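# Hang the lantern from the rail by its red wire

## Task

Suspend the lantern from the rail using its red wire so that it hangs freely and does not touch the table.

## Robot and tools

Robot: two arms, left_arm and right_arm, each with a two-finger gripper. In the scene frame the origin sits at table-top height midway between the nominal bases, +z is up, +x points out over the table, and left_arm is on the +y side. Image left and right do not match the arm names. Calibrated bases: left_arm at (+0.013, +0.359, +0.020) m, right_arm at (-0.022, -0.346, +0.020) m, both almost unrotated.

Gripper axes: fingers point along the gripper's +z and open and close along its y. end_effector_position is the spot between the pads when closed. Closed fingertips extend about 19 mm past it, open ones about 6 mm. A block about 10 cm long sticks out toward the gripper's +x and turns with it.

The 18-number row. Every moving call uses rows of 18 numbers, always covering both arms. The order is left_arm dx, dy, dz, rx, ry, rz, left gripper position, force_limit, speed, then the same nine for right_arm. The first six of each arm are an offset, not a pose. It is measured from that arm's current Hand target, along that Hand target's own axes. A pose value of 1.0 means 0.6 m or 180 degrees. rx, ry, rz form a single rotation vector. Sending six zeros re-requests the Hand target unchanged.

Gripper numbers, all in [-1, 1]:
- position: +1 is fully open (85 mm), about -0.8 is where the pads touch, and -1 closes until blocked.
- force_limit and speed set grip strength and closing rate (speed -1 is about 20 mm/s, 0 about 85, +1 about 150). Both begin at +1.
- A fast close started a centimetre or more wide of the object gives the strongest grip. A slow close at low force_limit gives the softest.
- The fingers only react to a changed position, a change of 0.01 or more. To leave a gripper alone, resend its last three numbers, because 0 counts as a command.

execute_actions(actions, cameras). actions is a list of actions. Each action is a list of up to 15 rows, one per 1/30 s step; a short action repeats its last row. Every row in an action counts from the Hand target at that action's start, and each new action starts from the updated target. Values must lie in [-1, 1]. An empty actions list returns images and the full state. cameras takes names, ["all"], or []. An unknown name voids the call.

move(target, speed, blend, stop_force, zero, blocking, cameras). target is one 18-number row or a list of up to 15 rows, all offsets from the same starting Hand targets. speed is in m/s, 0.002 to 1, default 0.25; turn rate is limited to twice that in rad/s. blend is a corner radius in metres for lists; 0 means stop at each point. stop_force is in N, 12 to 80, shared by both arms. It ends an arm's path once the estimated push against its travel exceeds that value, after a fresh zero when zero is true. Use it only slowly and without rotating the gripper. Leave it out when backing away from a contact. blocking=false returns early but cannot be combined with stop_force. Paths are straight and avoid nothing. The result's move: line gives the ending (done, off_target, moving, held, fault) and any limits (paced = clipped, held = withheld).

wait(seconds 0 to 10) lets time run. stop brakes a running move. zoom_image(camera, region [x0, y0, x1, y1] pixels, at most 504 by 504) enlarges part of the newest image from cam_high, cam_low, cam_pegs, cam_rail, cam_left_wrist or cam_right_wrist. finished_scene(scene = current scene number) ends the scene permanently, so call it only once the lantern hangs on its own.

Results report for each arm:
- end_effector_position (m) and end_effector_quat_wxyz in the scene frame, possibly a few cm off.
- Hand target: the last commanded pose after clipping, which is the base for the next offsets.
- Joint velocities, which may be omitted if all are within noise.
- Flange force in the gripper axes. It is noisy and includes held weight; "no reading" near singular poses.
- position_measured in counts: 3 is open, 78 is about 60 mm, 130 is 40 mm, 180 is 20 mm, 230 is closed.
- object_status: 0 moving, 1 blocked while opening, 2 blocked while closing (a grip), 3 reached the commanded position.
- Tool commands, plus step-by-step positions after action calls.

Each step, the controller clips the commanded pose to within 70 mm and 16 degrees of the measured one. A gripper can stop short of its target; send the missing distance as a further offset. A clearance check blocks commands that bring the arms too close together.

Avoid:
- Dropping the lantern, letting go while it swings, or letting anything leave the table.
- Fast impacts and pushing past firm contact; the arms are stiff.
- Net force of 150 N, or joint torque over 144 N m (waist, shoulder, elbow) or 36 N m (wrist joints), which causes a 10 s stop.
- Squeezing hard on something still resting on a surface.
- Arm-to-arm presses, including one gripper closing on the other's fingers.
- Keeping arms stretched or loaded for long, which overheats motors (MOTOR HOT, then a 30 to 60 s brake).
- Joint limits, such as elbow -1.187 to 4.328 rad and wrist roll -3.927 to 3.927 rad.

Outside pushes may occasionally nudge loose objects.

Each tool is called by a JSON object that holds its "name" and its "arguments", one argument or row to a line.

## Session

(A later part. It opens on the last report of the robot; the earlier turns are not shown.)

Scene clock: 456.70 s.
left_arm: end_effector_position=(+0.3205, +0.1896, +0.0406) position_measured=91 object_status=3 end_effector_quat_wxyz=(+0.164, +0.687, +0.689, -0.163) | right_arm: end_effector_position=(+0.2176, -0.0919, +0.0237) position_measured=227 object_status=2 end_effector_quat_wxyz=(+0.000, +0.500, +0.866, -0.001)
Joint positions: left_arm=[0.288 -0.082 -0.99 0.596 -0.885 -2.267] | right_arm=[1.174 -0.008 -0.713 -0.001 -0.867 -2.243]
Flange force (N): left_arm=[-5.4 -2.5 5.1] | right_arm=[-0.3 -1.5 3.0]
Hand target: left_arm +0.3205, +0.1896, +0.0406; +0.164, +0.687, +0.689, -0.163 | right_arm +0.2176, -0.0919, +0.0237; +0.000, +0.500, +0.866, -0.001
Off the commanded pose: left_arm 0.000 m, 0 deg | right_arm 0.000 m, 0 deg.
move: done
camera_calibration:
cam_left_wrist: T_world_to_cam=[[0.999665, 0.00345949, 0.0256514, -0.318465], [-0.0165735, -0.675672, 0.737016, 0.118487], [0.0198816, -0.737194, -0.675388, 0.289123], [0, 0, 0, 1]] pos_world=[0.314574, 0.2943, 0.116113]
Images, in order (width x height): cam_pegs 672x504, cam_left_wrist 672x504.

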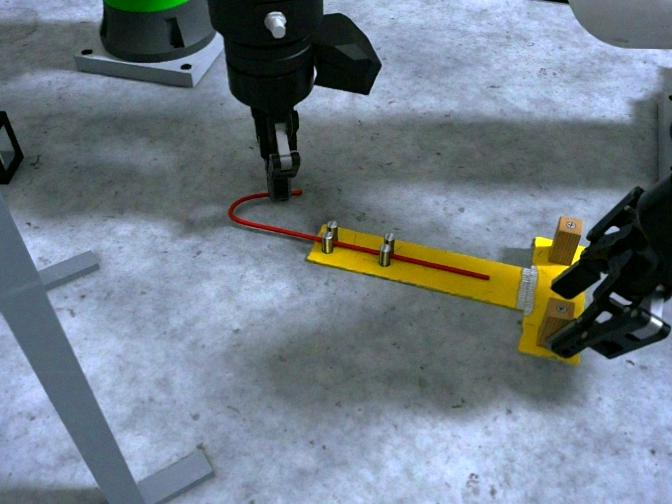

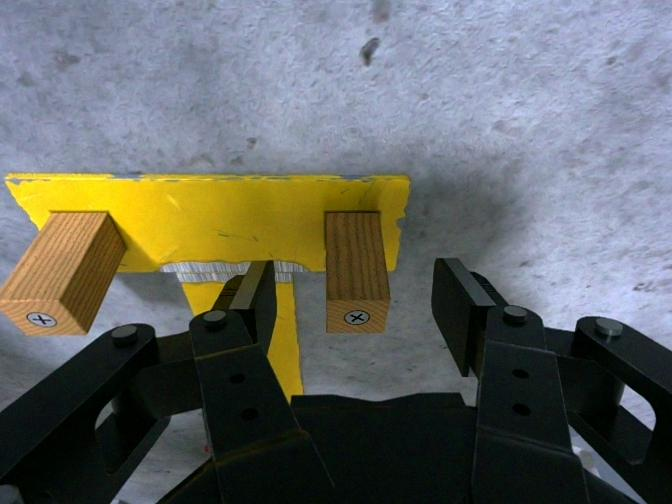

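{"name": "move", "arguments": {
  "target": [
    [-0.005,0,0.013,0,0,0,0.3,0.2,-0.5,0,0,0,0,0,0,-1,0.8,-1]
  ],
  "speed": 0.02,
  "stop_force": 15
}}

{"name": "move", "arguments": {
  "target": [
    [0,0,0,0,0,0,-1,0.2,-1,0,0,0,0,0,0,-1,0.8,-1]
  ],
  "cameras": ["cam_pegs","cam_left_wrist"]
}}

Scene clock: 462.80 s.
left_arm: end_effector_position=(+0.3205, +0.1834, +0.0350) position_measured=91 object_status=3 end_effector_quat_wxyz=(+0.164, +0.687, +0.689, -0.163) | right_arm: end_effector_position=(+0.2176, -0.0919, +0.0237) position_measured=227 object_status=2 end_effector_quat_wxyz=(+0.000, +0.500, +0.866, -0.001)
Joint positions: left_arm=[0.262 -0.066 -0.997 0.617 -0.857 -2.268] | right_arm=[1.174 -0.008 -0.713 -0.001 -0.867 -2.243]
Flange force (N): left_arm=[-5.7 -2.7 5.8] | right_arm=[0.0 -1.6 3.1]
Hand target: left_arm +0.3205, +0.1834, +0.0350; +0.164, +0.687, +0.689, -0.163 | right_arm +0.2176, -0.0919, +0.0237; +0.000, +0.500, +0.866, -0.001
Off the commanded pose: left_arm 0.000 m, 0 deg | right_arm 0.000 m, 0 deg.
move: done

Scene clock: 464.93 s.
left_arm: end_effector_position=(+0.3205, +0.1834, +0.0350) position_measured=182 object_status=0 end_effector_quat_wxyz=(+0.164, +0.687, +0.689, -0.163) | right_arm: end_effector_position=(+0.2176, -0.0919, +0.0237) position_measured=227 object_status=2 end_effector_quat_wxyz=(+0.000, +0.500, +0.866, -0.001)
Joint positions: left_arm=[0.262 -0.066 -0.997 0.617 -0.857 -2.268] | right_arm=[1.174 -0.008 -0.713 -0.001 -0.867 -2.243]
Flange force (N): left_arm=[-3.2 -12.5 -34.3] | right_arm=[-0.4 -1.9 3.3]
Hand target: left_arm +0.3205, +0.1834, +0.0350; +0.164, +0.687, +0.689, -0.163 | right_arm +0.2176, -0.0919, +0.0237; +0.000, +0.500, +0.866, -0.001
Off the commanded pose: left_arm 0.000 m, 0 deg | right_arm 0.000 m, 0 deg.
move: done
camera_calibration:
cam_left_wrist: T_world_to_cam=[[0.999665, 0.00345949, 0.0256514, -0.3184], [-0.0165735, -0.675672, 0.737016, 0.118427], [0.0198816, -0.737194, -0.675388, 0.280768], [0, 0, 0, 1]] pos_world=[0.314674, 0.2881, 0.110513]
Images, in order (width x height): cam_pegs 672x504, cam_left_wrist 672x504.

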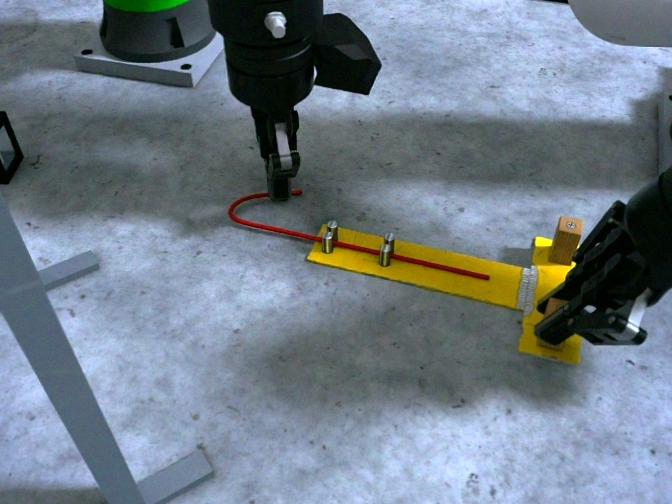

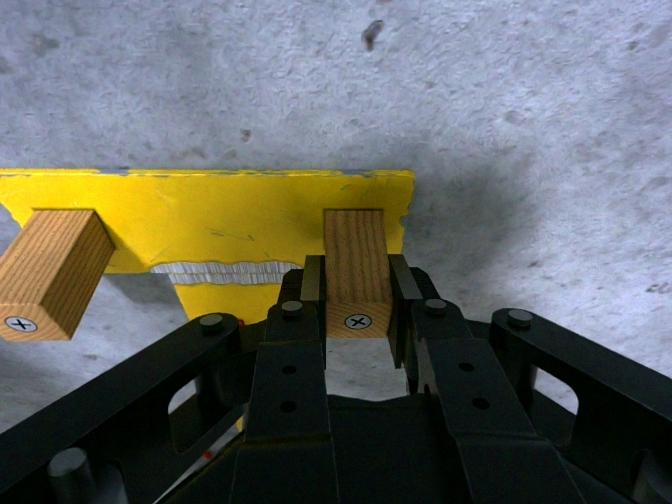

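{"name": "move", "arguments": {
  "target": [
    [0,0,-0.003,0,0,0,-1,0.2,-1,0,0,0,0,0,0,-0.4,0.8,-1],
    [0,0,-0.003,0,0,0,-1,0.2,-1,0,0,-0.12,0,0,0,-0.4,0.8,-1],
    [0,0,-0.003,0,0,0,-1,0.2,-1,0.1,0.1,-0.12,0,0,-0.4,-0.4,0.8,-1],
    [0,0,-0.003,0,0,0,-1,0.2,-1,0.238,0.254,-0.12,0,0,-0.833,-0.4,0.8,-1]
  ],
  "cameras": ["cam_pegs","cam_right_wrist","cam_rail"],
  "speed": [0.05,0.1,0.2,0.2]
}}

Scene clock: 482.53 s.
left_arm: end_effector_position=(+0.3205, +0.1842, +0.0366) position_measured=182 object_status=2 end_effector_quat_wxyz=(+0.164, +0.687, +0.689, -0.163) | right_arm: end_effector_position=(+0.2781, +0.1081, +0.0954) position_measured=179 object_status=3 end_effector_quat_wxyz=(+0.001, +0.707, -0.707, +0.000)
Joint positions: left_arm=[0.266 -0.07 -0.995 0.613 -0.863 -2.265] | right_arm=[1.205 0.347 -0.092 -0.001 -1.133 0.342]
Flange force (N): left_arm=[-4.0 -3.1 6.9] | right_arm=[1.5 2.9 3.1]
Hand target: left_arm +0.3205, +0.1842, +0.0366; +0.164, +0.687, +0.689, -0.163 | right_arm +0.2782, +0.1080, +0.0954; +0.001, +0.707, -0.707, +0.000
Off the commanded pose: left_arm 0.000 m, 0 deg | right_arm 0.000 m, 0 deg.
move: done
camera_calibration:
cam_right_wrist: T_world_to_cam=[[-0.999398, -0.0209424, 0.0276531, 0.287517], [-0.0101327, 0.938667, 0.344676, -0.116461], [-0.0331754, 0.344189, -0.938314, 0.195813], [0, 0, 0, 1]] pos_world=[0.29266, 0.0479425, 0.215924]
Images, in order (width x height): cam_pegs 672x504, cam_rail 672x504, cam_right_wrist 672x504.

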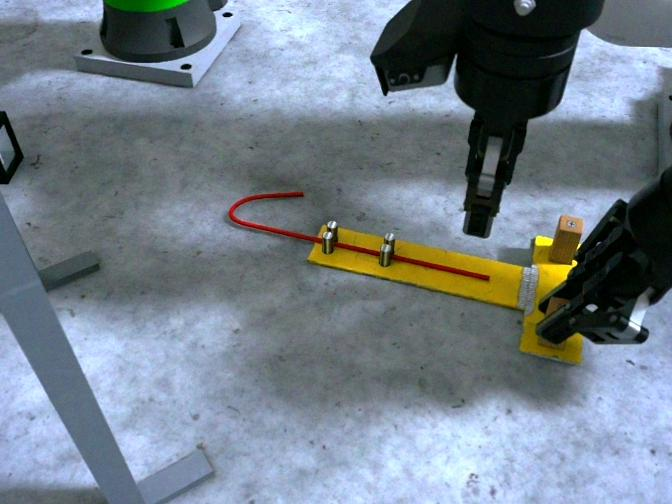

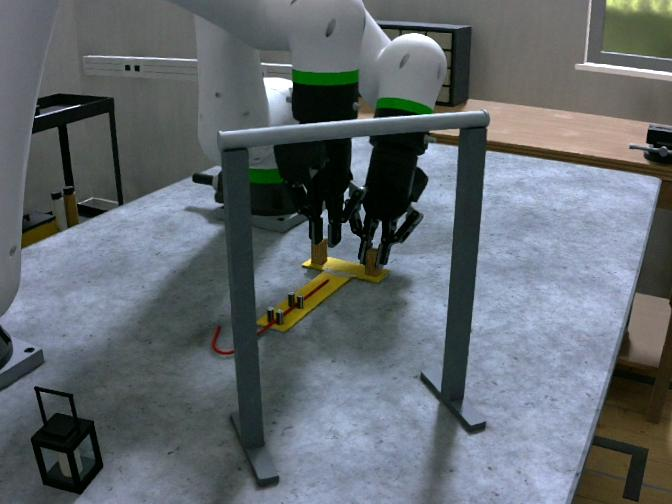

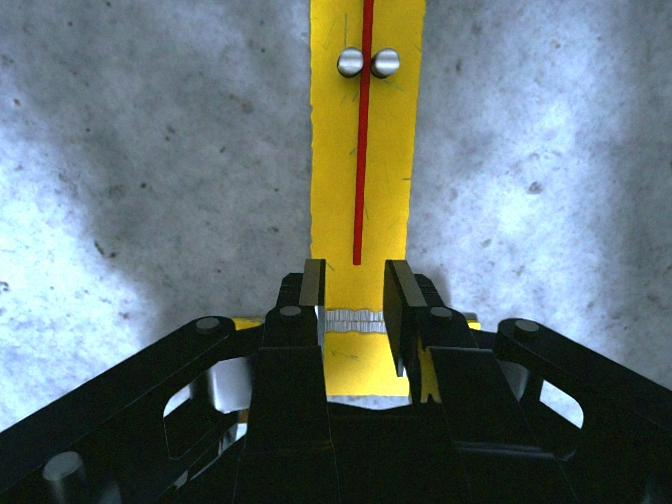

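{"name": "move", "arguments": {
  "target": [0,0,0,0,0,0,-1,0.2,-1,0,0.0085,0.088,0,0,0.016,-0.5,0.8,-1],
  "cameras": ["cam_right_wrist"],
  "speed": 0.1
}}

{"name": "move", "arguments": {
  "target": [0,0,0,0,0,0,-1,0.2,-1,0,0,0.04,0,0,0,-0.5,0.8,-1],
  "cameras": ["cam_right_wrist"],
  "speed": 0.006,
  "stop_force": 12
}}

Scene clock: 490.80 s.
left_arm: end_effector_position=(+0.3205, +0.1842, +0.0366) position_measured=182 object_status=2 end_effector_quat_wxyz=(+0.164, +0.687, +0.689, -0.163) | right_arm: end_effector_position=(+0.2730, +0.1080, +0.0426) position_measured=192 object_status=3 end_effector_quat_wxyz=(+0.001, +0.689, -0.725, +0.000)
Joint positions: left_arm=[0.266 -0.07 -0.995 0.613 -0.863 -2.265] | right_arm=[1.214 0.402 -0.154 -0.001 -1.016 0.283]
Flange force (N): left_arm=[-4.4 -3.2 7.1] | right_arm=[1.5 0.9 3.0]
Hand target: left_arm +0.3205, +0.1842, +0.0366; +0.164, +0.687, +0.689, -0.163 | right_arm +0.2730, +0.1080, +0.0426; +0.001, +0.689, -0.725, +0.000
Off the commanded pose: left_arm 0.000 m, 0 deg | right_arm 0.000 m, 0 deg.
move: done
camera_calibration:
cam_right_wrist: T_world_to_cam=[[-0.999177, 0.0294984, 0.0278294, 0.278267], [0.0372926, 0.937962, 0.344726, -0.111074], [-0.0159341, 0.34548, -0.938291, 0.141296], [0, 0, 0, 1]] pos_world=[0.284431, 0.0471598, 0.163123]
Images, in order (width x height): cam_right_wrist 672x504.

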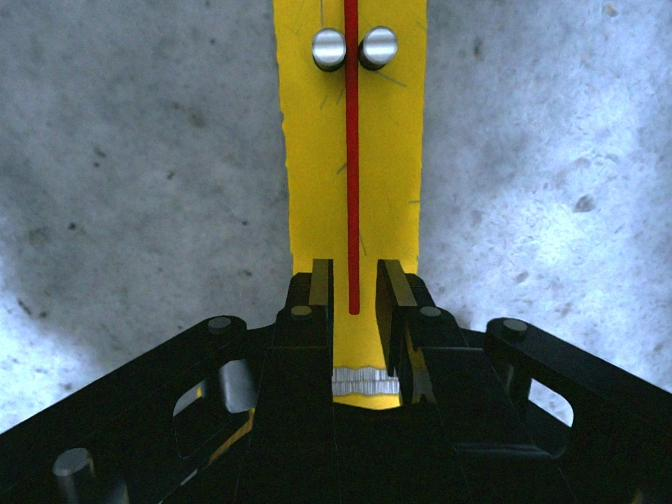

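Scene clock: 494.50 s.
left_arm: end_effector_position=(+0.3204, +0.1842, +0.0365) position_measured=182 object_status=2 end_effector_quat_wxyz=(+0.164, +0.687, +0.689, -0.163) | right_arm: end_effector_position=(+0.2730, +0.1080, +0.0241) position_measured=192 object_status=3 end_effector_quat_wxyz=(+0.001, +0.689, -0.725, +0.000)
Joint positions: left_arm=[0.266 -0.07 -0.995 0.612 -0.863 -2.265] | right_arm=[1.214 0.427 -0.169 -0.001 -0.976 0.283]
Flange force (N): left_arm=[3.7 -0.9 21.8] | right_arm=[5.7 4.6 -22.3]
Hand target: left_arm +0.3205, +0.1842, +0.0366; +0.164, +0.687, +0.689, -0.163 | right_arm +0.2730, +0.1080, +0.0241; +0.001, +0.689, -0.725, +0.000 (not the last commanded pose)
Off the commanded pose: left_arm 0.000 m, 0 deg | right_arm 0.005 m, 0 deg.
move: contact (right_arm)
camera_calibration:
cam_right_wrist: T_world_to_cam=[[-0.999192, 0.0292866, 0.0275382, 0.278836], [0.0369933, 0.937971, 0.344736, -0.104615], [-0.0157339, 0.345476, -0.938296, 0.123883], [0, 0, 0, 1]] pos_world=[0.28443, 0.047161, 0.144625]
Images, in order (width x height): cam_right_wrist 672x504.

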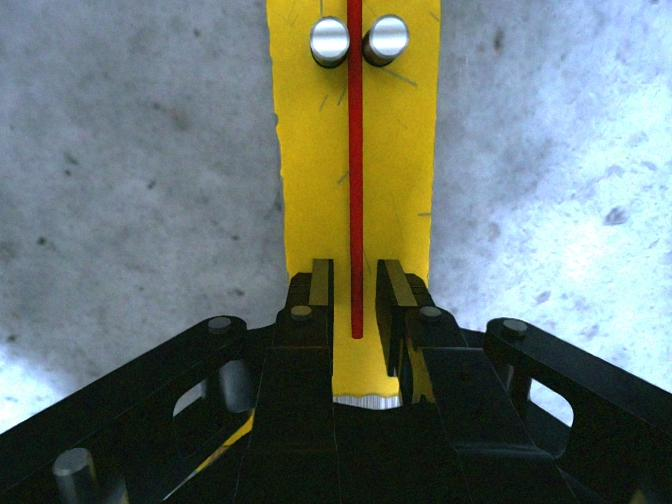

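{"name": "move", "arguments": {
  "target": [0,0,0,0,0,0,-1,0.2,-1,0,0,-0.0035,0,0,0,-0.5,0.8,-1],
  "speed": 0.02
}}

{"name": "move", "arguments": {
  "target": [0,0,0,0,0,0,-1,0.2,-1,0,0,0,0,0,0,-1,0.8,-1]
}}

{"name": "wait", "arguments": {
  "seconds": 0.2
}}

Scene clock: 498.77 s.
left_arm: end_effector_position=(+0.3205, +0.1842, +0.0366) position_measured=182 object_status=2 end_effector_quat_wxyz=(+0.164, +0.687, +0.689, -0.163) | right_arm: end_effector_position=(+0.2730, +0.1080, +0.0262) position_measured=192 object_status=3 end_effector_quat_wxyz=(+0.001, +0.689, -0.725, +0.000)
Joint positions: left_arm=[0.266 -0.07 -0.995 0.613 -0.863 -2.265] | right_arm=[1.214 0.424 -0.168 -0.001 -0.98 0.283]
Flange force (N): left_arm=[-4.4 -2.8 6.9] | right_arm=[1.6 1.1 3.0]
Hand target: left_arm +0.3205, +0.1842, +0.0366; +0.164, +0.687, +0.689, -0.163 | right_arm +0.2730, +0.1080, +0.0262; +0.001, +0.689, -0.725, +0.000
Off the commanded pose: left_arm 0.000 m, 0 deg | right_arm 0.000 m, 0 deg.
move: done

Scene clock: 500.03 s.
left_arm: end_effector_position=(+0.3205, +0.1842, +0.0366) position_measured=182 object_status=2 end_effector_quat_wxyz=(+0.164, +0.687, +0.689, -0.163) | right_arm: end_effector_position=(+0.2730, +0.1080, +0.0262) position_measured=228 object_status=0 end_effector_quat_wxyz=(+0.001, +0.689, -0.725, +0.000)
Joint positions: left_arm=[0.266 -0.07 -0.995 0.613 -0.863 -2.265] | right_arm=[1.214 0.424 -0.168 -0.001 -0.98 0.283]
Flange force (N): left_arm=[-3.2 -2.9 11.8] | right_arm=[0.9 1.5 -2.9]
Hand target: left_arm +0.3205, +0.1842, +0.0366; +0.164, +0.687, +0.689, -0.163 | right_arm +0.2730, +0.1080, +0.0262; +0.001, +0.689, -0.725, +0.000
Off the commanded pose: left_arm 0.000 m, 0 deg | right_arm 0.000 m, 0 deg.
move: done

Scene clock: 500.23 s.
left_arm: end_effector_position=(+0.3205, +0.1842, +0.0366) position_measured=182 object_status=2 end_effector_quat_wxyz=(+0.164, +0.687, +0.689, -0.163) | right_arm: end_effector_position=(+0.2730, +0.1080, +0.0262) position_measured=228 object_status=2 end_effector_quat_wxyz=(+0.001, +0.689, -0.725, +0.000)
Joint positions: left_arm=[0.266 -0.07 -0.995 0.613 -0.863 -2.265] | right_arm=[1.214 0.424 -0.168 -0.001 -0.98 0.283]
Flange force (N): left_arm=[-3.0 -2.5 11.5] | right_arm=[0.8 1.3 -2.9]
Hand target: left_arm +0.3205, +0.1842, +0.0366; +0.164, +0.687, +0.689, -0.163 | right_arm +0.2730, +0.1080, +0.0262; +0.001, +0.689, -0.725, +0.000
Tool commands: left_gripper/position=-1.0 left_gripper/force_limit=+0.2 left_gripper/speed=-1.0 right_gripper/position=-1.0 right_gripper/force_limit=+0.8 right_gripper/speed=-1.0
Off the commanded pose: left_arm 0.000 m, 0 deg | right_arm 0.000 m, 0 deg.
wait: 0.20 s; at rest by 0.17 s

{"name": "move", "arguments": {
  "target": [
    [0,0,0,0,0,0,-1,0.2,-1,0.0248,0.0688,-0.002,0,0,-0.25,-1,0.8,-1],
    [0,0,0,0,0,0,-1,0.2,-1,0.0585,0.0933,-0.002,0,0,-0.417,-1,0.8,-1],
    [0,0,0,0,0,0,-1,0.2,-1,0.104,0.1035,-0.002,0,0,-0.583,-1,0.8,-1]
  ],
  "cameras": ["cam_pegs","cam_left_wrist"],
  "speed": 0.12,
  "blend": 0.005
}}

Scene clock: 511.83 s.
left_arm: end_effector_position=(+0.3205, +0.1842, +0.0366) position_measured=182 object_status=2 end_effector_quat_wxyz=(+0.164, +0.687, +0.689, -0.163) | right_arm: end_effector_position=(+0.2691, +0.1069, +0.0263) position_measured=228 object_status=2 end_effector_quat_wxyz=(+0.001, +0.715, -0.699, +0.000)
Joint positions: left_arm=[0.266 -0.07 -0.995 0.613 -0.863 -2.265] | right_arm=[1.221 0.418 -0.177 -0.001 -0.977 0.35]
Flange force (N): left_arm=[-3.1 -3.2 7.6] | right_arm=[2.2 2.1 1.2]
Hand target: left_arm +0.3205, +0.1842, +0.0366; +0.164, +0.687, +0.689, -0.163 | right_arm +0.2691, +0.1068, +0.0263; +0.001, +0.715, -0.699, +0.000 (not the last commanded pose)
Off the commanded pose: left_arm 0.000 m, 0 deg | right_arm 0.084 m, 101 deg.
move: held (right_arm; a check stopped the path); path passed 0 of 3 targets; limits=held
pose unreachable (right arm): on one or more control steps of this call, first in action 0 (counted from 0), this arm could not follow its commanded pose, so it was not sent that pose on those steps. It may still have moved: this result reports where it is.
cause: moving toward the commanded pose would bring a part of the arm too close to another arm (a part of this arm just beyond joint 4 (forearm roll) and a part of the left arm just beyond its joint 2 (shoulder), 6 mm apart when this arm was first held).
camera_calibration:
cam_left_wrist: T_world_to_cam=[[0.999665, 0.00345949, 0.0256514, -0.318344], [-0.0165735, -0.675672, 0.737016, 0.117786], [0.0198816, -0.737194, -0.675388, 0.282441], [0, 0, 0, 1]] pos_world=[0.314574, 0.2889, 0.112113]
Images, in order (width x height): cam_pegs 672x504, cam_left_wrist 672x504.

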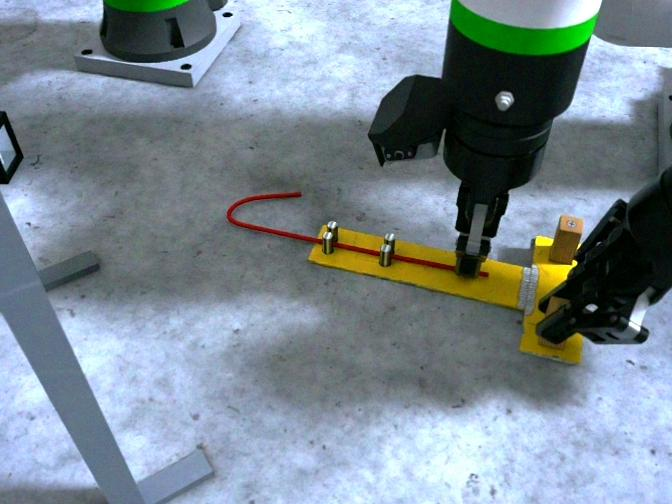

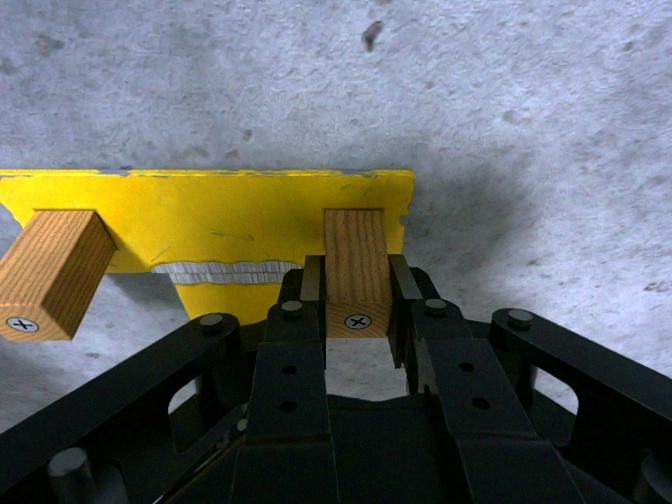

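{"name": "move", "arguments": {
  "target": [-0.1485,0,0.0757,0,0,0,-1,0.2,-1,0.1667,0.0037,0,0,0,0,-1,0.8,-1],
  "cameras": ["cam_pegs","cam_high"],
  "speed": 0.04
}}

Scene clock: 519.93 s.
left_arm: end_effector_position=(+0.3207, +0.0842, +0.0360) position_measured=182 object_status=2 end_effector_quat_wxyz=(+0.164, +0.687, +0.689, -0.163) | right_arm: end_effector_position=(+0.2691, +0.0068, +0.0264) position_measured=228 object_status=2 end_effector_quat_wxyz=(+0.001, +0.715, -0.699, +0.000)
Joint positions: left_arm=[-0.103 0.002 -0.956 0.763 -0.701 -2.057] | right_arm=[1.147 0.244 -0.417 0 -0.911 0.424]
Flange force (N): left_arm=[-0.5 -6.7 5.1] | right_arm=[2.2 0.2 3.4]
Hand target: left_arm +0.3207, +0.0842, +0.0360; +0.164, +0.687, +0.689, -0.163 | right_arm +0.2691, +0.0068, +0.0264; +0.001, +0.715, -0.699, +0.000
Off the commanded pose: left_arm 0.000 m, 0 deg | right_arm 0.000 m, 0 deg.
move: done
Images, in order (width x height): cam_high 672x504, cam_pegs 672x504.

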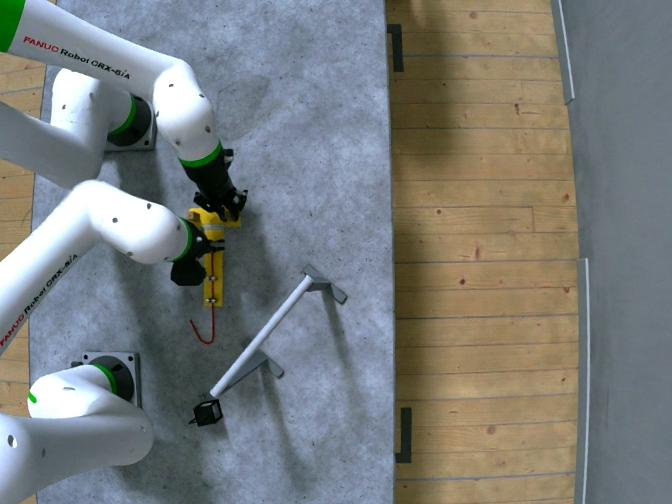

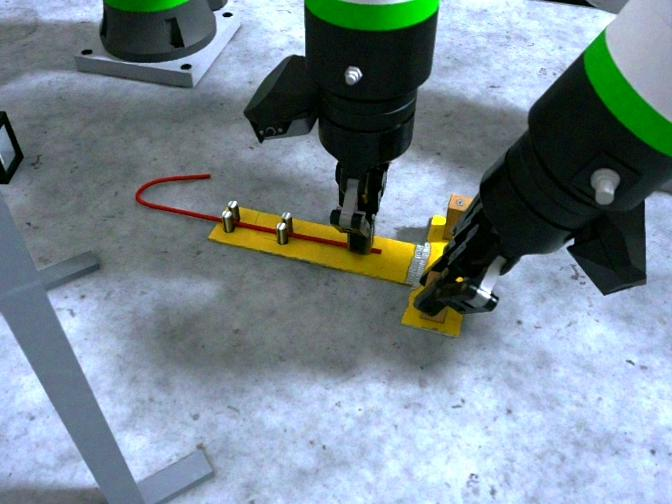

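{"name": "move", "arguments": {
  "target": [
    [0,0,0,0,0,0,-1,0.2,-1,0.0186,0.0638,-0.001,0,0,-0.227,-1,0.8,-1],
    [0,0,0,0,0,0,-1,0.2,-1,0.0503,0.0908,-0.001,0,0,-0.393,-1,0.8,-1],
    [0,0,0,0,0,0,-1,0.2,-1,0.0948,0.1042,-0.001,0,0,-0.56,-1,0.8,-1]
  ],
  "cameras": ["cam_pegs","cam_high"],
  "speed": 0.12,
  "blend": 0.005
}}

Scene clock: 534.80 s.
left_arm: end_effector_position=(+0.3207, +0.0842, +0.0360) position_measured=182 object_status=2 end_effector_quat_wxyz=(+0.164, +0.687, +0.689, -0.163) | right_arm: end_effector_position=(+0.2079, -0.0515, +0.0272) position_measured=228 object_status=2 end_effector_quat_wxyz=(+0.001, +0.994, +0.105, +0.000)
Joint positions: left_arm=[-0.103 0.002 -0.956 0.763 -0.701 -2.057] | right_arm=[1.241 0.048 -0.646 0 -0.878 2.089]
Flange force (N): left_arm=[-3.2 -6.1 7.5] | right_arm=[-0.7 -0.5 2.8]
Hand target: left_arm +0.3207, +0.0842, +0.0360; +0.164, +0.687, +0.689, -0.163 | right_arm +0.2079, -0.0515, +0.0272; +0.001, +0.994, +0.105, +0.000
Off the commanded pose: left_arm 0.000 m, 0 deg | right_arm 0.000 m, 0 deg.
move: done
Images, in order (width x height): cam_high 672x504, cam_pegs 672x504.

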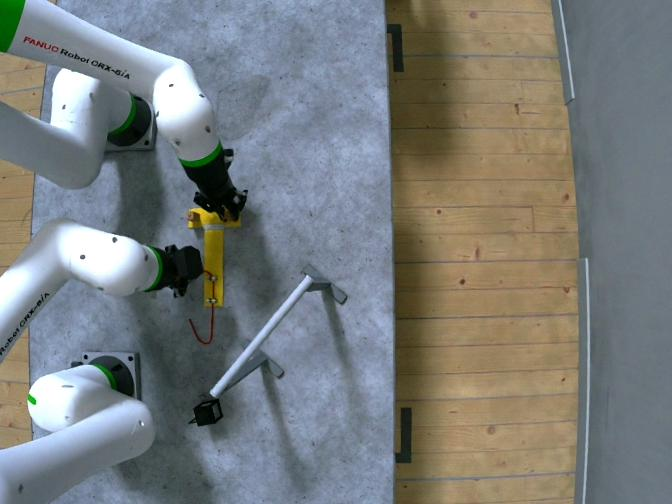

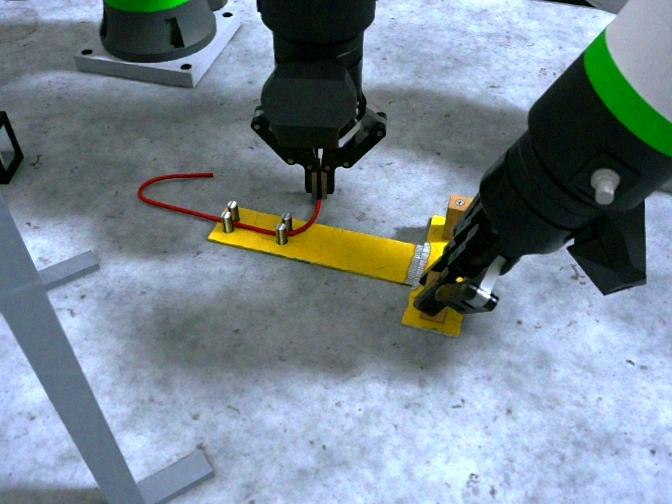

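{"name": "move", "arguments": {
  "target": [
    [0,0,0,0,0,0,-1,0.2,-1,0.002,0.038,0,0,0,-0.167,-1,0.8,-1],
    [0,0,0,0,0,0,-1,0.2,-1,0.008,0.051,0,0,0,-0.25,-1,0.8,-1]
  ],
  "cameras": ["cam_pegs"],
  "speed": 0.1,
  "blend": 0.005
}}

{"name": "zoom_image", "arguments": {
  "camera": "cam_pegs",
  "region": [110, 110, 360, 300]
}}

Scene clock: 546.93 s.
left_arm: end_effector_position=(+0.3207, +0.0842, +0.0360) position_measured=182 object_status=2 end_effector_quat_wxyz=(+0.164, +0.687, +0.689, -0.163) | right_arm: end_effector_position=(+0.2190, -0.0804, +0.0272) position_measured=228 object_status=2 end_effector_quat_wxyz=(+0.000, +0.878, +0.478, -0.001)
Joint positions: left_arm=[-0.103 0.002 -0.956 0.763 -0.701 -2.057] | right_arm=[1.183 0.01 -0.686 0 -0.877 2.933]
Flange force (N): left_arm=[-3.2 -3.3 7.6] | right_arm=[-1.7 -3.2 2.8]
Hand target: left_arm +0.3207, +0.0842, +0.0360; +0.164, +0.687, +0.689, -0.163 | right_arm +0.2190, -0.0804, +0.0272; +0.000, +0.879, +0.478, -0.001
Off the commanded pose: left_arm 0.000 m, 0 deg | right_arm 0.000 m, 0 deg.
move: done
Images, in order (width x height): cam_pegs 672x504.

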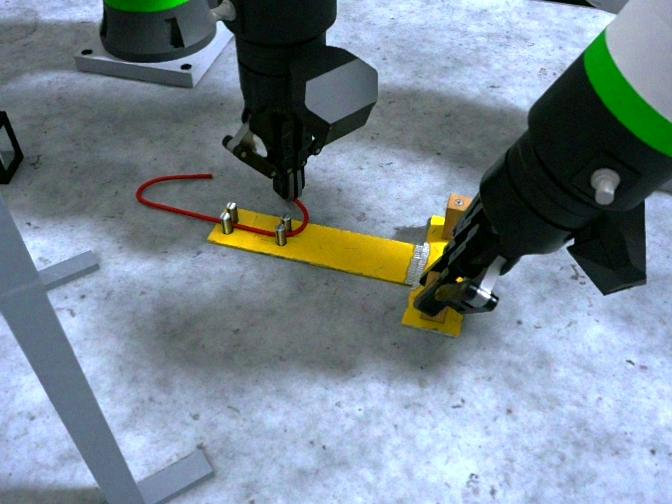

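Scaled by 2.016 from the camera's 672x504 image, which has a finer 960x720 frame.

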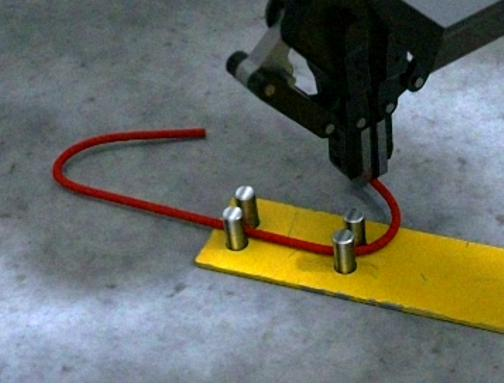

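{"name": "move", "arguments": {
  "target": [
    [0,0,0,0,0,0,-1,0.2,-1,-0.005,-0.006,0,0,0,0.045,-1,0.8,-1],
    [0,0,0,0,0,0,-1,0.2,-1,-0.005,-0.006,-0.1,0,0,0.045,-1,0.8,-1]
  ],
  "cameras": ["cam_pegs","cam_rail","cam_low"],
  "speed": 0.03
}}

Scene clock: 591.30 s.
left_arm: end_effector_position=(+0.3207, +0.0842, +0.0360) position_measured=182 object_status=2 end_effector_quat_wxyz=(+0.164, +0.687, +0.689, -0.163) | right_arm: end_effector_position=(+0.2144, -0.0809, +0.0872) position_measured=231 object_status=3 end_effector_quat_wxyz=(+0.000, +0.910, +0.415, -0.001)
Joint positions: left_arm=[-0.103 0.002 -0.956 0.763 -0.701 -2.057] | right_arm=[1.195 -0.105 -0.624 0 -1.054 2.779]
Flange force (N): left_arm=[-1.6 -6.1 6.7] | right_arm=[-2.7 -0.4 3.0]
Hand target: left_arm +0.3207, +0.0842, +0.0360; +0.164, +0.687, +0.689, -0.163 | right_arm +0.2144, -0.0809, +0.0872; +0.000, +0.910, +0.414, -0.001
Off the commanded pose: left_arm 0.000 m, 0 deg | right_arm 0.000 m, 0 deg.
move: done
Images, in order (width x height): cam_low 672x504, cam_pegs 672x504, cam_rail 672x504.

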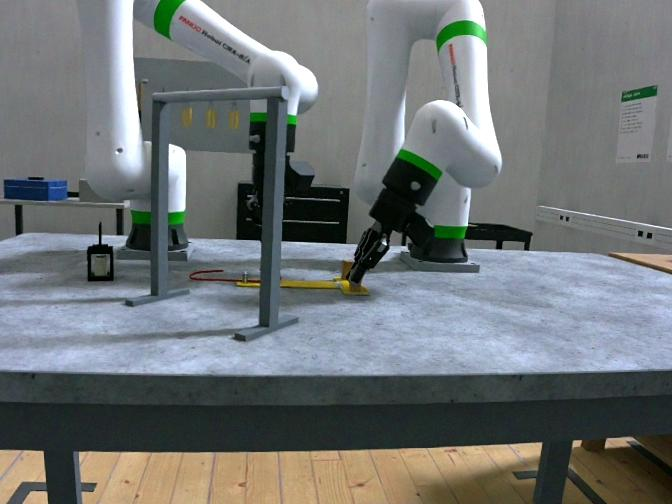

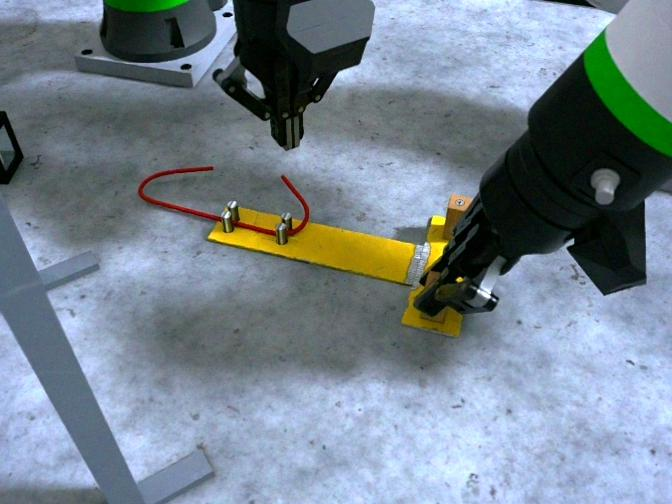

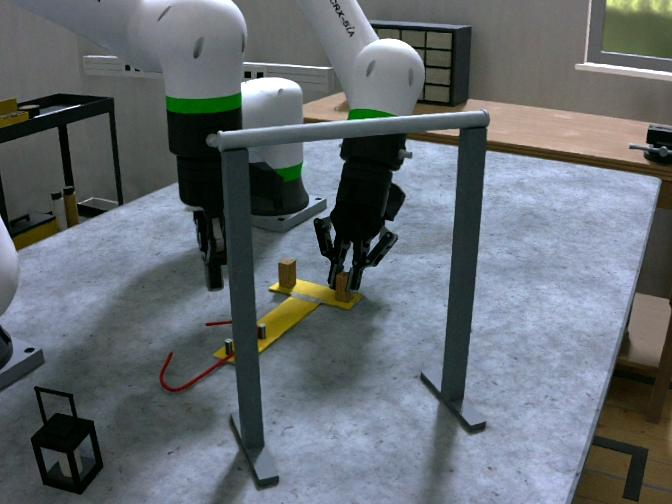

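{"name": "move", "arguments": {
  "target": [0,0,0,0,0,0,-1,0.2,-1,0.062,0.0865,0,0,0,-0.228,-0.4,0.8,-1],
  "cameras": ["cam_pegs","cam_right_wrist"],
  "speed": 0.15
}}

Scene clock: 606.77 s.
left_arm: end_effector_position=(+0.3207, +0.0842, +0.0360) position_measured=182 object_status=2 end_effector_quat_wxyz=(+0.164, +0.687, +0.689, -0.163) | right_arm: end_effector_position=(+0.2780, -0.0868, +0.0871) position_measured=179 object_status=3 end_effector_quat_wxyz=(+0.000, +0.707, +0.707, -0.001)
Joint positions: left_arm=[-0.103 0.002 -0.956 0.763 -0.701 -2.057] | right_arm=[1.024 0.005 -0.519 0 -1.047 3.666]
Flange force (N): left_arm=[-1.8 -5.9 6.9] | right_arm=[-0.8 -1.0 3.3]
Hand target: left_arm +0.3207, +0.0842, +0.0360; +0.164, +0.687, +0.689, -0.163 | right_arm +0.2779, -0.0869, +0.0871; +0.000, +0.707, +0.707, -0.001
Off the commanded pose: left_arm 0.000 m, 0 deg | right_arm 0.000 m, 0 deg.
move: done
camera_calibration:
cam_right_wrist: T_world_to_cam=[[0.999427, 0.0219197, 0.0257748, -0.268269], [0.0116303, -0.937917, 0.346665, -0.0998088], [0.0317734, -0.346167, -0.937635, 0.177066], [0, 0, 0, 1]] pos_world=[0.26365, -0.0264377, 0.207538]
Images, in order (width x height): cam_pegs 672x504, cam_right_wrist 672x504.

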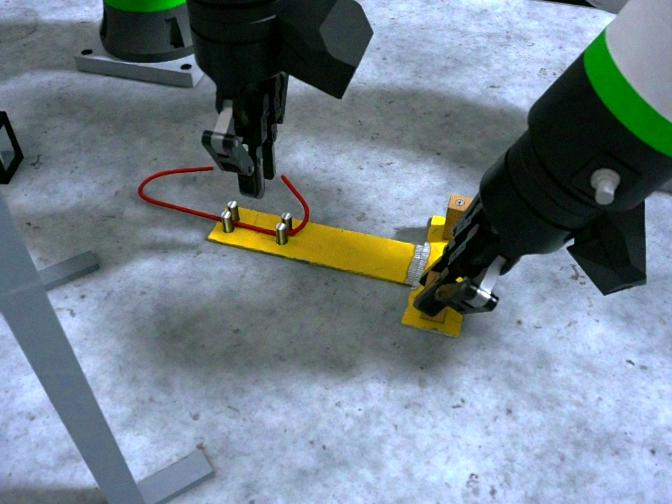

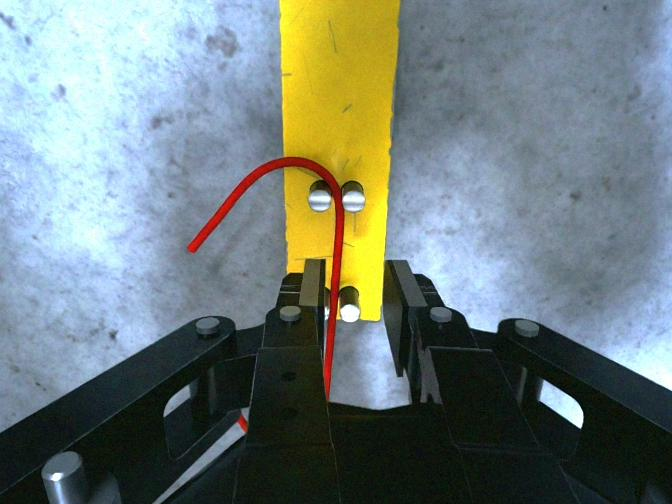

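{"name": "move", "arguments": {
  "target": [
    [0,0,0,0,0,0,-1,0.2,-1,-0.0167,-0.0083,0,0,0,0.02,-0.5,0.8,-1],
    [0,0,0,0,0,0,-1,0.2,-1,-0.0167,-0.0083,0.06,0,0,0.02,-0.5,0.8,-1]
  ],
  "cameras": ["cam_pegs","cam_right_wrist"],
  "speed": 0.1
}}

Scene clock: 613.87 s.
left_arm: end_effector_position=(+0.3207, +0.0842, +0.0360) position_measured=182 object_status=2 end_effector_quat_wxyz=(+0.164, +0.687, +0.689, -0.163) | right_arm: end_effector_position=(+0.2729, -0.0970, +0.0512) position_measured=192 object_status=3 end_effector_quat_wxyz=(+0.000, +0.729, +0.685, -0.001)
Joint positions: left_arm=[-0.103 0.002 -0.956 0.763 -0.701 -2.057] | right_arm=[1.022 0.035 -0.589 0 -0.948 3.605]
Flange force (N): left_arm=[-2.1 -5.7 7.4] | right_arm=[-2.4 -2.5 1.1]
Hand target: left_arm +0.3207, +0.0842, +0.0360; +0.164, +0.687, +0.689, -0.163 | right_arm +0.2729, -0.0970, +0.0512; +0.000, +0.729, +0.685, -0.001
Off the commanded pose: left_arm 0.000 m, 0 deg | right_arm 0.000 m, 0 deg.
move: done
camera_calibration:
cam_right_wrist: T_world_to_cam=[[0.998829, -0.0410636, 0.0256009, -0.268018], [-0.0473999, -0.93674, 0.346801, -0.0805698], [0.00974051, -0.347608, -0.937589, 0.145837], [0, 0, 0, 1]] pos_world=[0.262465, -0.0357845, 0.171539]
Images, in order (width x height): cam_pegs 672x504, cam_right_wrist 672x504.

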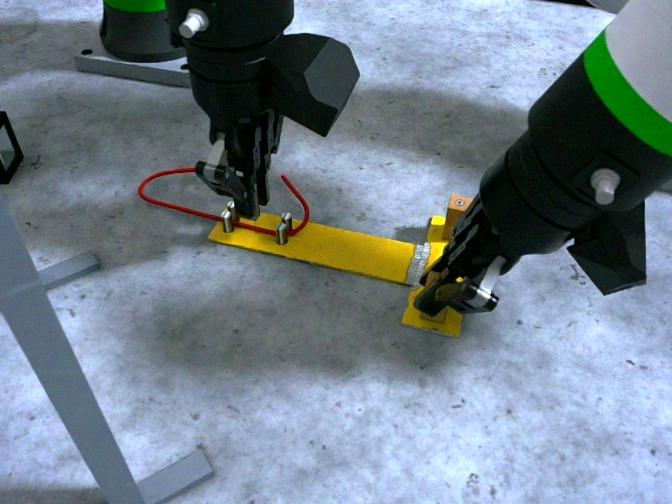

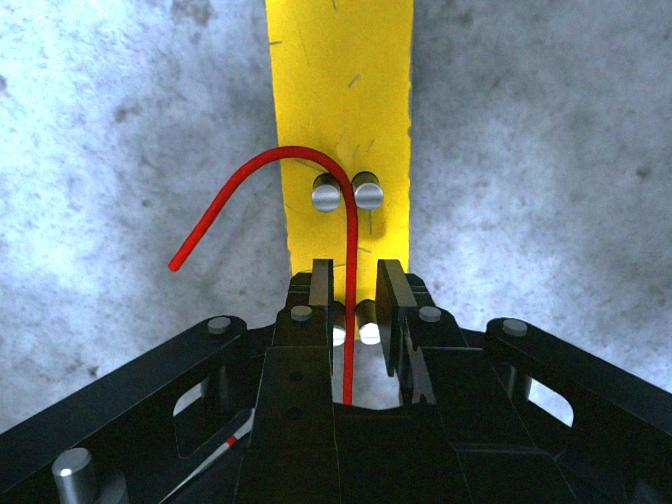

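{"name": "move", "arguments": {
  "target": [0,0,0,0,0,0,-1,0.2,-1,0,-0.002,0.041,0,0,0,-0.5,0.8,-1],
  "stop_force": 12,
  "speed": 0.01,
  "cameras": ["cam_right_wrist"]
}}

{"name": "move", "arguments": {
  "target": [0,0,0,0,0,0,-1,0.2,-1,0,0,0,0,0,0,-1,1,-1]
}}

{"name": "wait", "arguments": {
  "seconds": 0.2
}}

Scene clock: 623.80 s.
left_arm: end_effector_position=(+0.3207, +0.0842, +0.0360) position_measured=182 object_status=2 end_effector_quat_wxyz=(+0.164, +0.687, +0.689, -0.163) | right_arm: end_effector_position=(+0.2717, -0.0969, +0.0266) position_measured=192 object_status=3 end_effector_quat_wxyz=(+0.000, +0.729, +0.685, -0.001)
Joint positions: left_arm=[-0.103 0.002 -0.956 0.763 -0.701 -2.057] | right_arm=[1.025 0.077 -0.616 0 -0.879 3.602]
Flange force (N): left_arm=[-1.4 -5.4 7.0] | right_arm=[-0.8 -1.0 3.0]
Hand target: left_arm +0.3207, +0.0842, +0.0360; +0.164, +0.687, +0.689, -0.163 | right_arm +0.2717, -0.0969, +0.0266; +0.000, +0.729, +0.685, -0.001
Off the commanded pose: left_arm 0.000 m, 0 deg | right_arm 0.000 m, 0 deg.
move: done
camera_calibration:
cam_right_wrist: T_world_to_cam=[[0.998836, -0.0408075, 0.0257239, -0.266197], [-0.0472033, -0.93672, 0.346882, -0.072065], [0.00994067, -0.347692, -0.937556, 0.122758], [0, 0, 0, 1]] pos_world=[0.261265, -0.0356855, 0.146938]
Images, in order (width x height): cam_right_wrist 672x504.

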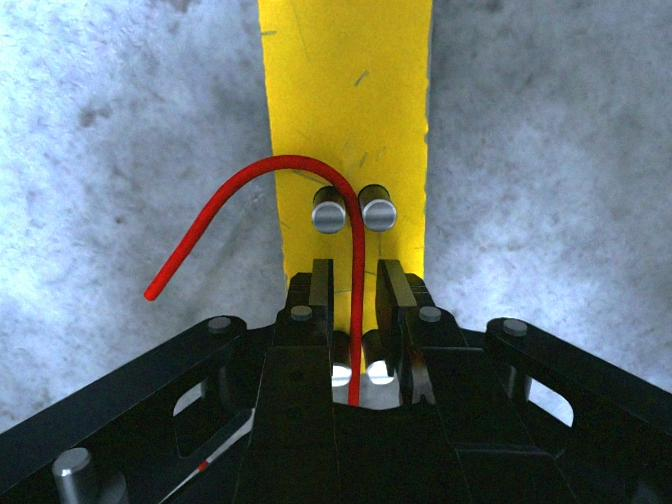

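Scene clock: 624.93 s.
left_arm: end_effector_position=(+0.3207, +0.0842, +0.0360) position_measured=182 object_status=2 end_effector_quat_wxyz=(+0.164, +0.687, +0.689, -0.163) | right_arm: end_effector_position=(+0.2717, -0.0969, +0.0266) position_measured=231 object_status=3 end_effector_quat_wxyz=(+0.000, +0.729, +0.685, -0.001)
Joint positions: left_arm=[-0.103 0.002 -0.956 0.763 -0.701 -2.057] | right_arm=[1.025 0.077 -0.616 0 -0.879 3.602]
Flange force (N): left_arm=[-0.2 -7.6 14.9] | right_arm=[-3.9 -2.2 -35.1]
Hand target: left_arm +0.3207, +0.0842, +0.0360; +0.164, +0.687, +0.689, -0.163 | right_arm +0.2717, -0.0969, +0.0266; +0.000, +0.729, +0.685, -0.001
Off the commanded pose: left_arm 0.000 m, 0 deg | right_arm 0.000 m, 0 deg.
move: done

Scene clock: 625.13 s.
left_arm: end_effector_position=(+0.3207, +0.0842, +0.0360) position_measured=182 object_status=2 end_effector_quat_wxyz=(+0.164, +0.687, +0.689, -0.163) | right_arm: end_effector_position=(+0.2717, -0.0969, +0.0266) position_measured=231 object_status=3 end_effector_quat_wxyz=(+0.000, +0.729, +0.685, -0.001)
Joint positions: left_arm=[-0.103 0.002 -0.956 0.763 -0.701 -2.057] | right_arm=[1.025 0.077 -0.616 0 -0.879 3.602]
Flange force (N): left_arm=[0.1 -7.8 14.8] | right_arm=[-3.3 -1.5 -34.9]
Hand target: left_arm +0.3207, +0.0842, +0.0360; +0.164, +0.687, +0.689, -0.163 | right_arm +0.2717, -0.0969, +0.0266; +0.000, +0.729, +0.685, -0.001
Tool commands: left_gripper/position=-1.0 left_gripper/force_limit=+0.2 left_gripper/speed=-1.0 right_gripper/position=-1.0 right_gripper/force_limit=+1.0 right_gripper/speed=-1.0
Off the commanded pose: left_arm 0.000 m, 0 deg | right_arm 0.000 m, 0 deg.
wait: 0.20 s; at rest by 0.17 s

{"name": "wait", "arguments": {
  "seconds": 0.1,
  "cameras": ["cam_right_wrist","cam_pegs"]
}}

{"name": "zoom_image", "arguments": {
  "camera": "cam_right_wrist",
  "region": [230, 130, 470, 420]
}}

{"name": "zoom_image", "arguments": {
  "camera": "cam_pegs",
  "region": [110, 120, 340, 290]
}}

Scene clock: 628.67 s.
left_arm: end_effector_position=(+0.3207, +0.0842, +0.0360) position_measured=182 object_status=2 end_effector_quat_wxyz=(+0.164, +0.687, +0.689, -0.163) | right_arm: end_effector_position=(+0.2717, -0.0969, +0.0266) position_measured=231 object_status=3 end_effector_quat_wxyz=(+0.000, +0.729, +0.685, -0.001)
Joint positions: left_arm=[-0.103 0.002 -0.956 0.763 -0.701 -2.057] | right_arm=[1.025 0.077 -0.616 0 -0.879 3.602]
Flange force (N): left_arm=[0.0 -7.8 14.9] | right_arm=[-3.1 -1.5 -34.9]
Hand target: left_arm +0.3207, +0.0842, +0.0360; +0.164, +0.687, +0.689, -0.163 | right_arm +0.2717, -0.0969, +0.0266; +0.000, +0.729, +0.685, -0.001
Tool commands: left_gripper/position=-1.0 left_gripper/force_limit=+0.2 left_gripper/speed=-1.0 right_gripper/position=-1.0 right_gripper/force_limit=+1.0 right_gripper/speed=-1.0
Off the commanded pose: left_arm 0.000 m, 0 deg | right_arm 0.000 m, 0 deg.
wait: 0.10 s; at rest from the start
camera_calibration:
cam_right_wrist: T_world_to_cam=[[0.998836, -0.040803, 0.0257222, -0.266196], [-0.0471985, -0.93672, 0.346882, -0.0720663], [0.00994067, -0.347692, -0.937556, 0.122758], [0, 0, 0, 1]] pos_world=[0.261265, -0.0356855, 0.146938]
Images, in order (width x height): cam_pegs 672x504, cam_right_wrist 672x504.

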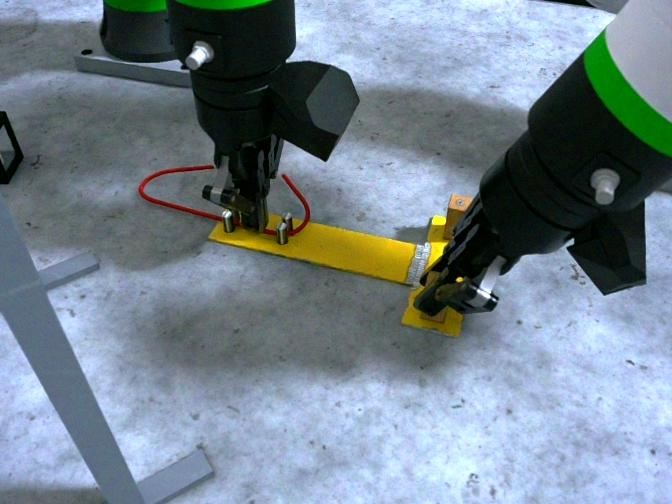

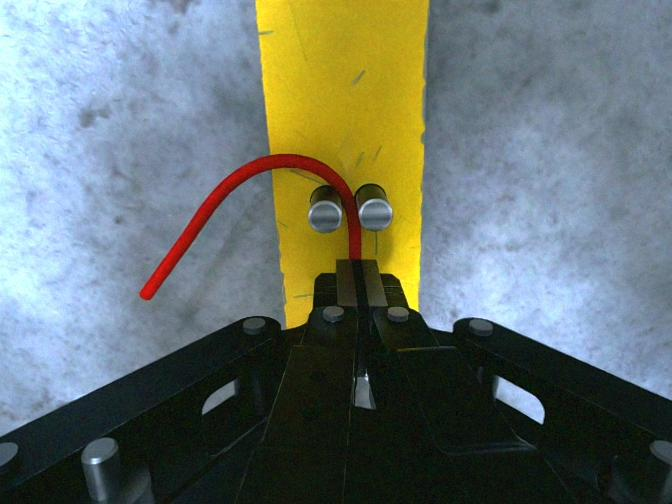

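Scaled by 1.738 from the camera's 672x504 image, which has a finer 960x720 frame.

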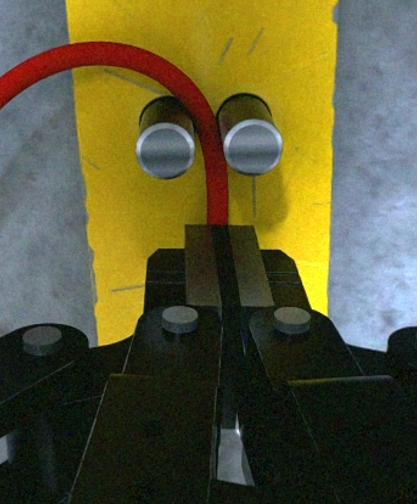

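Scaled by 2.191 from the camera's 672x504 image, which has a finer 960x720 frame.

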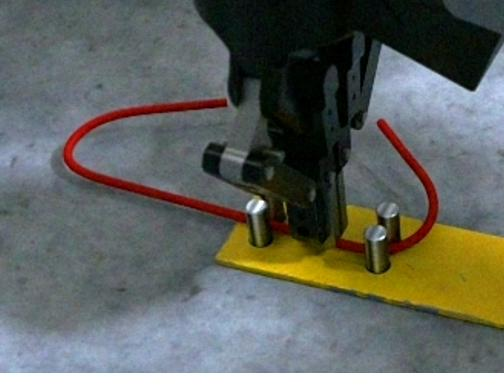

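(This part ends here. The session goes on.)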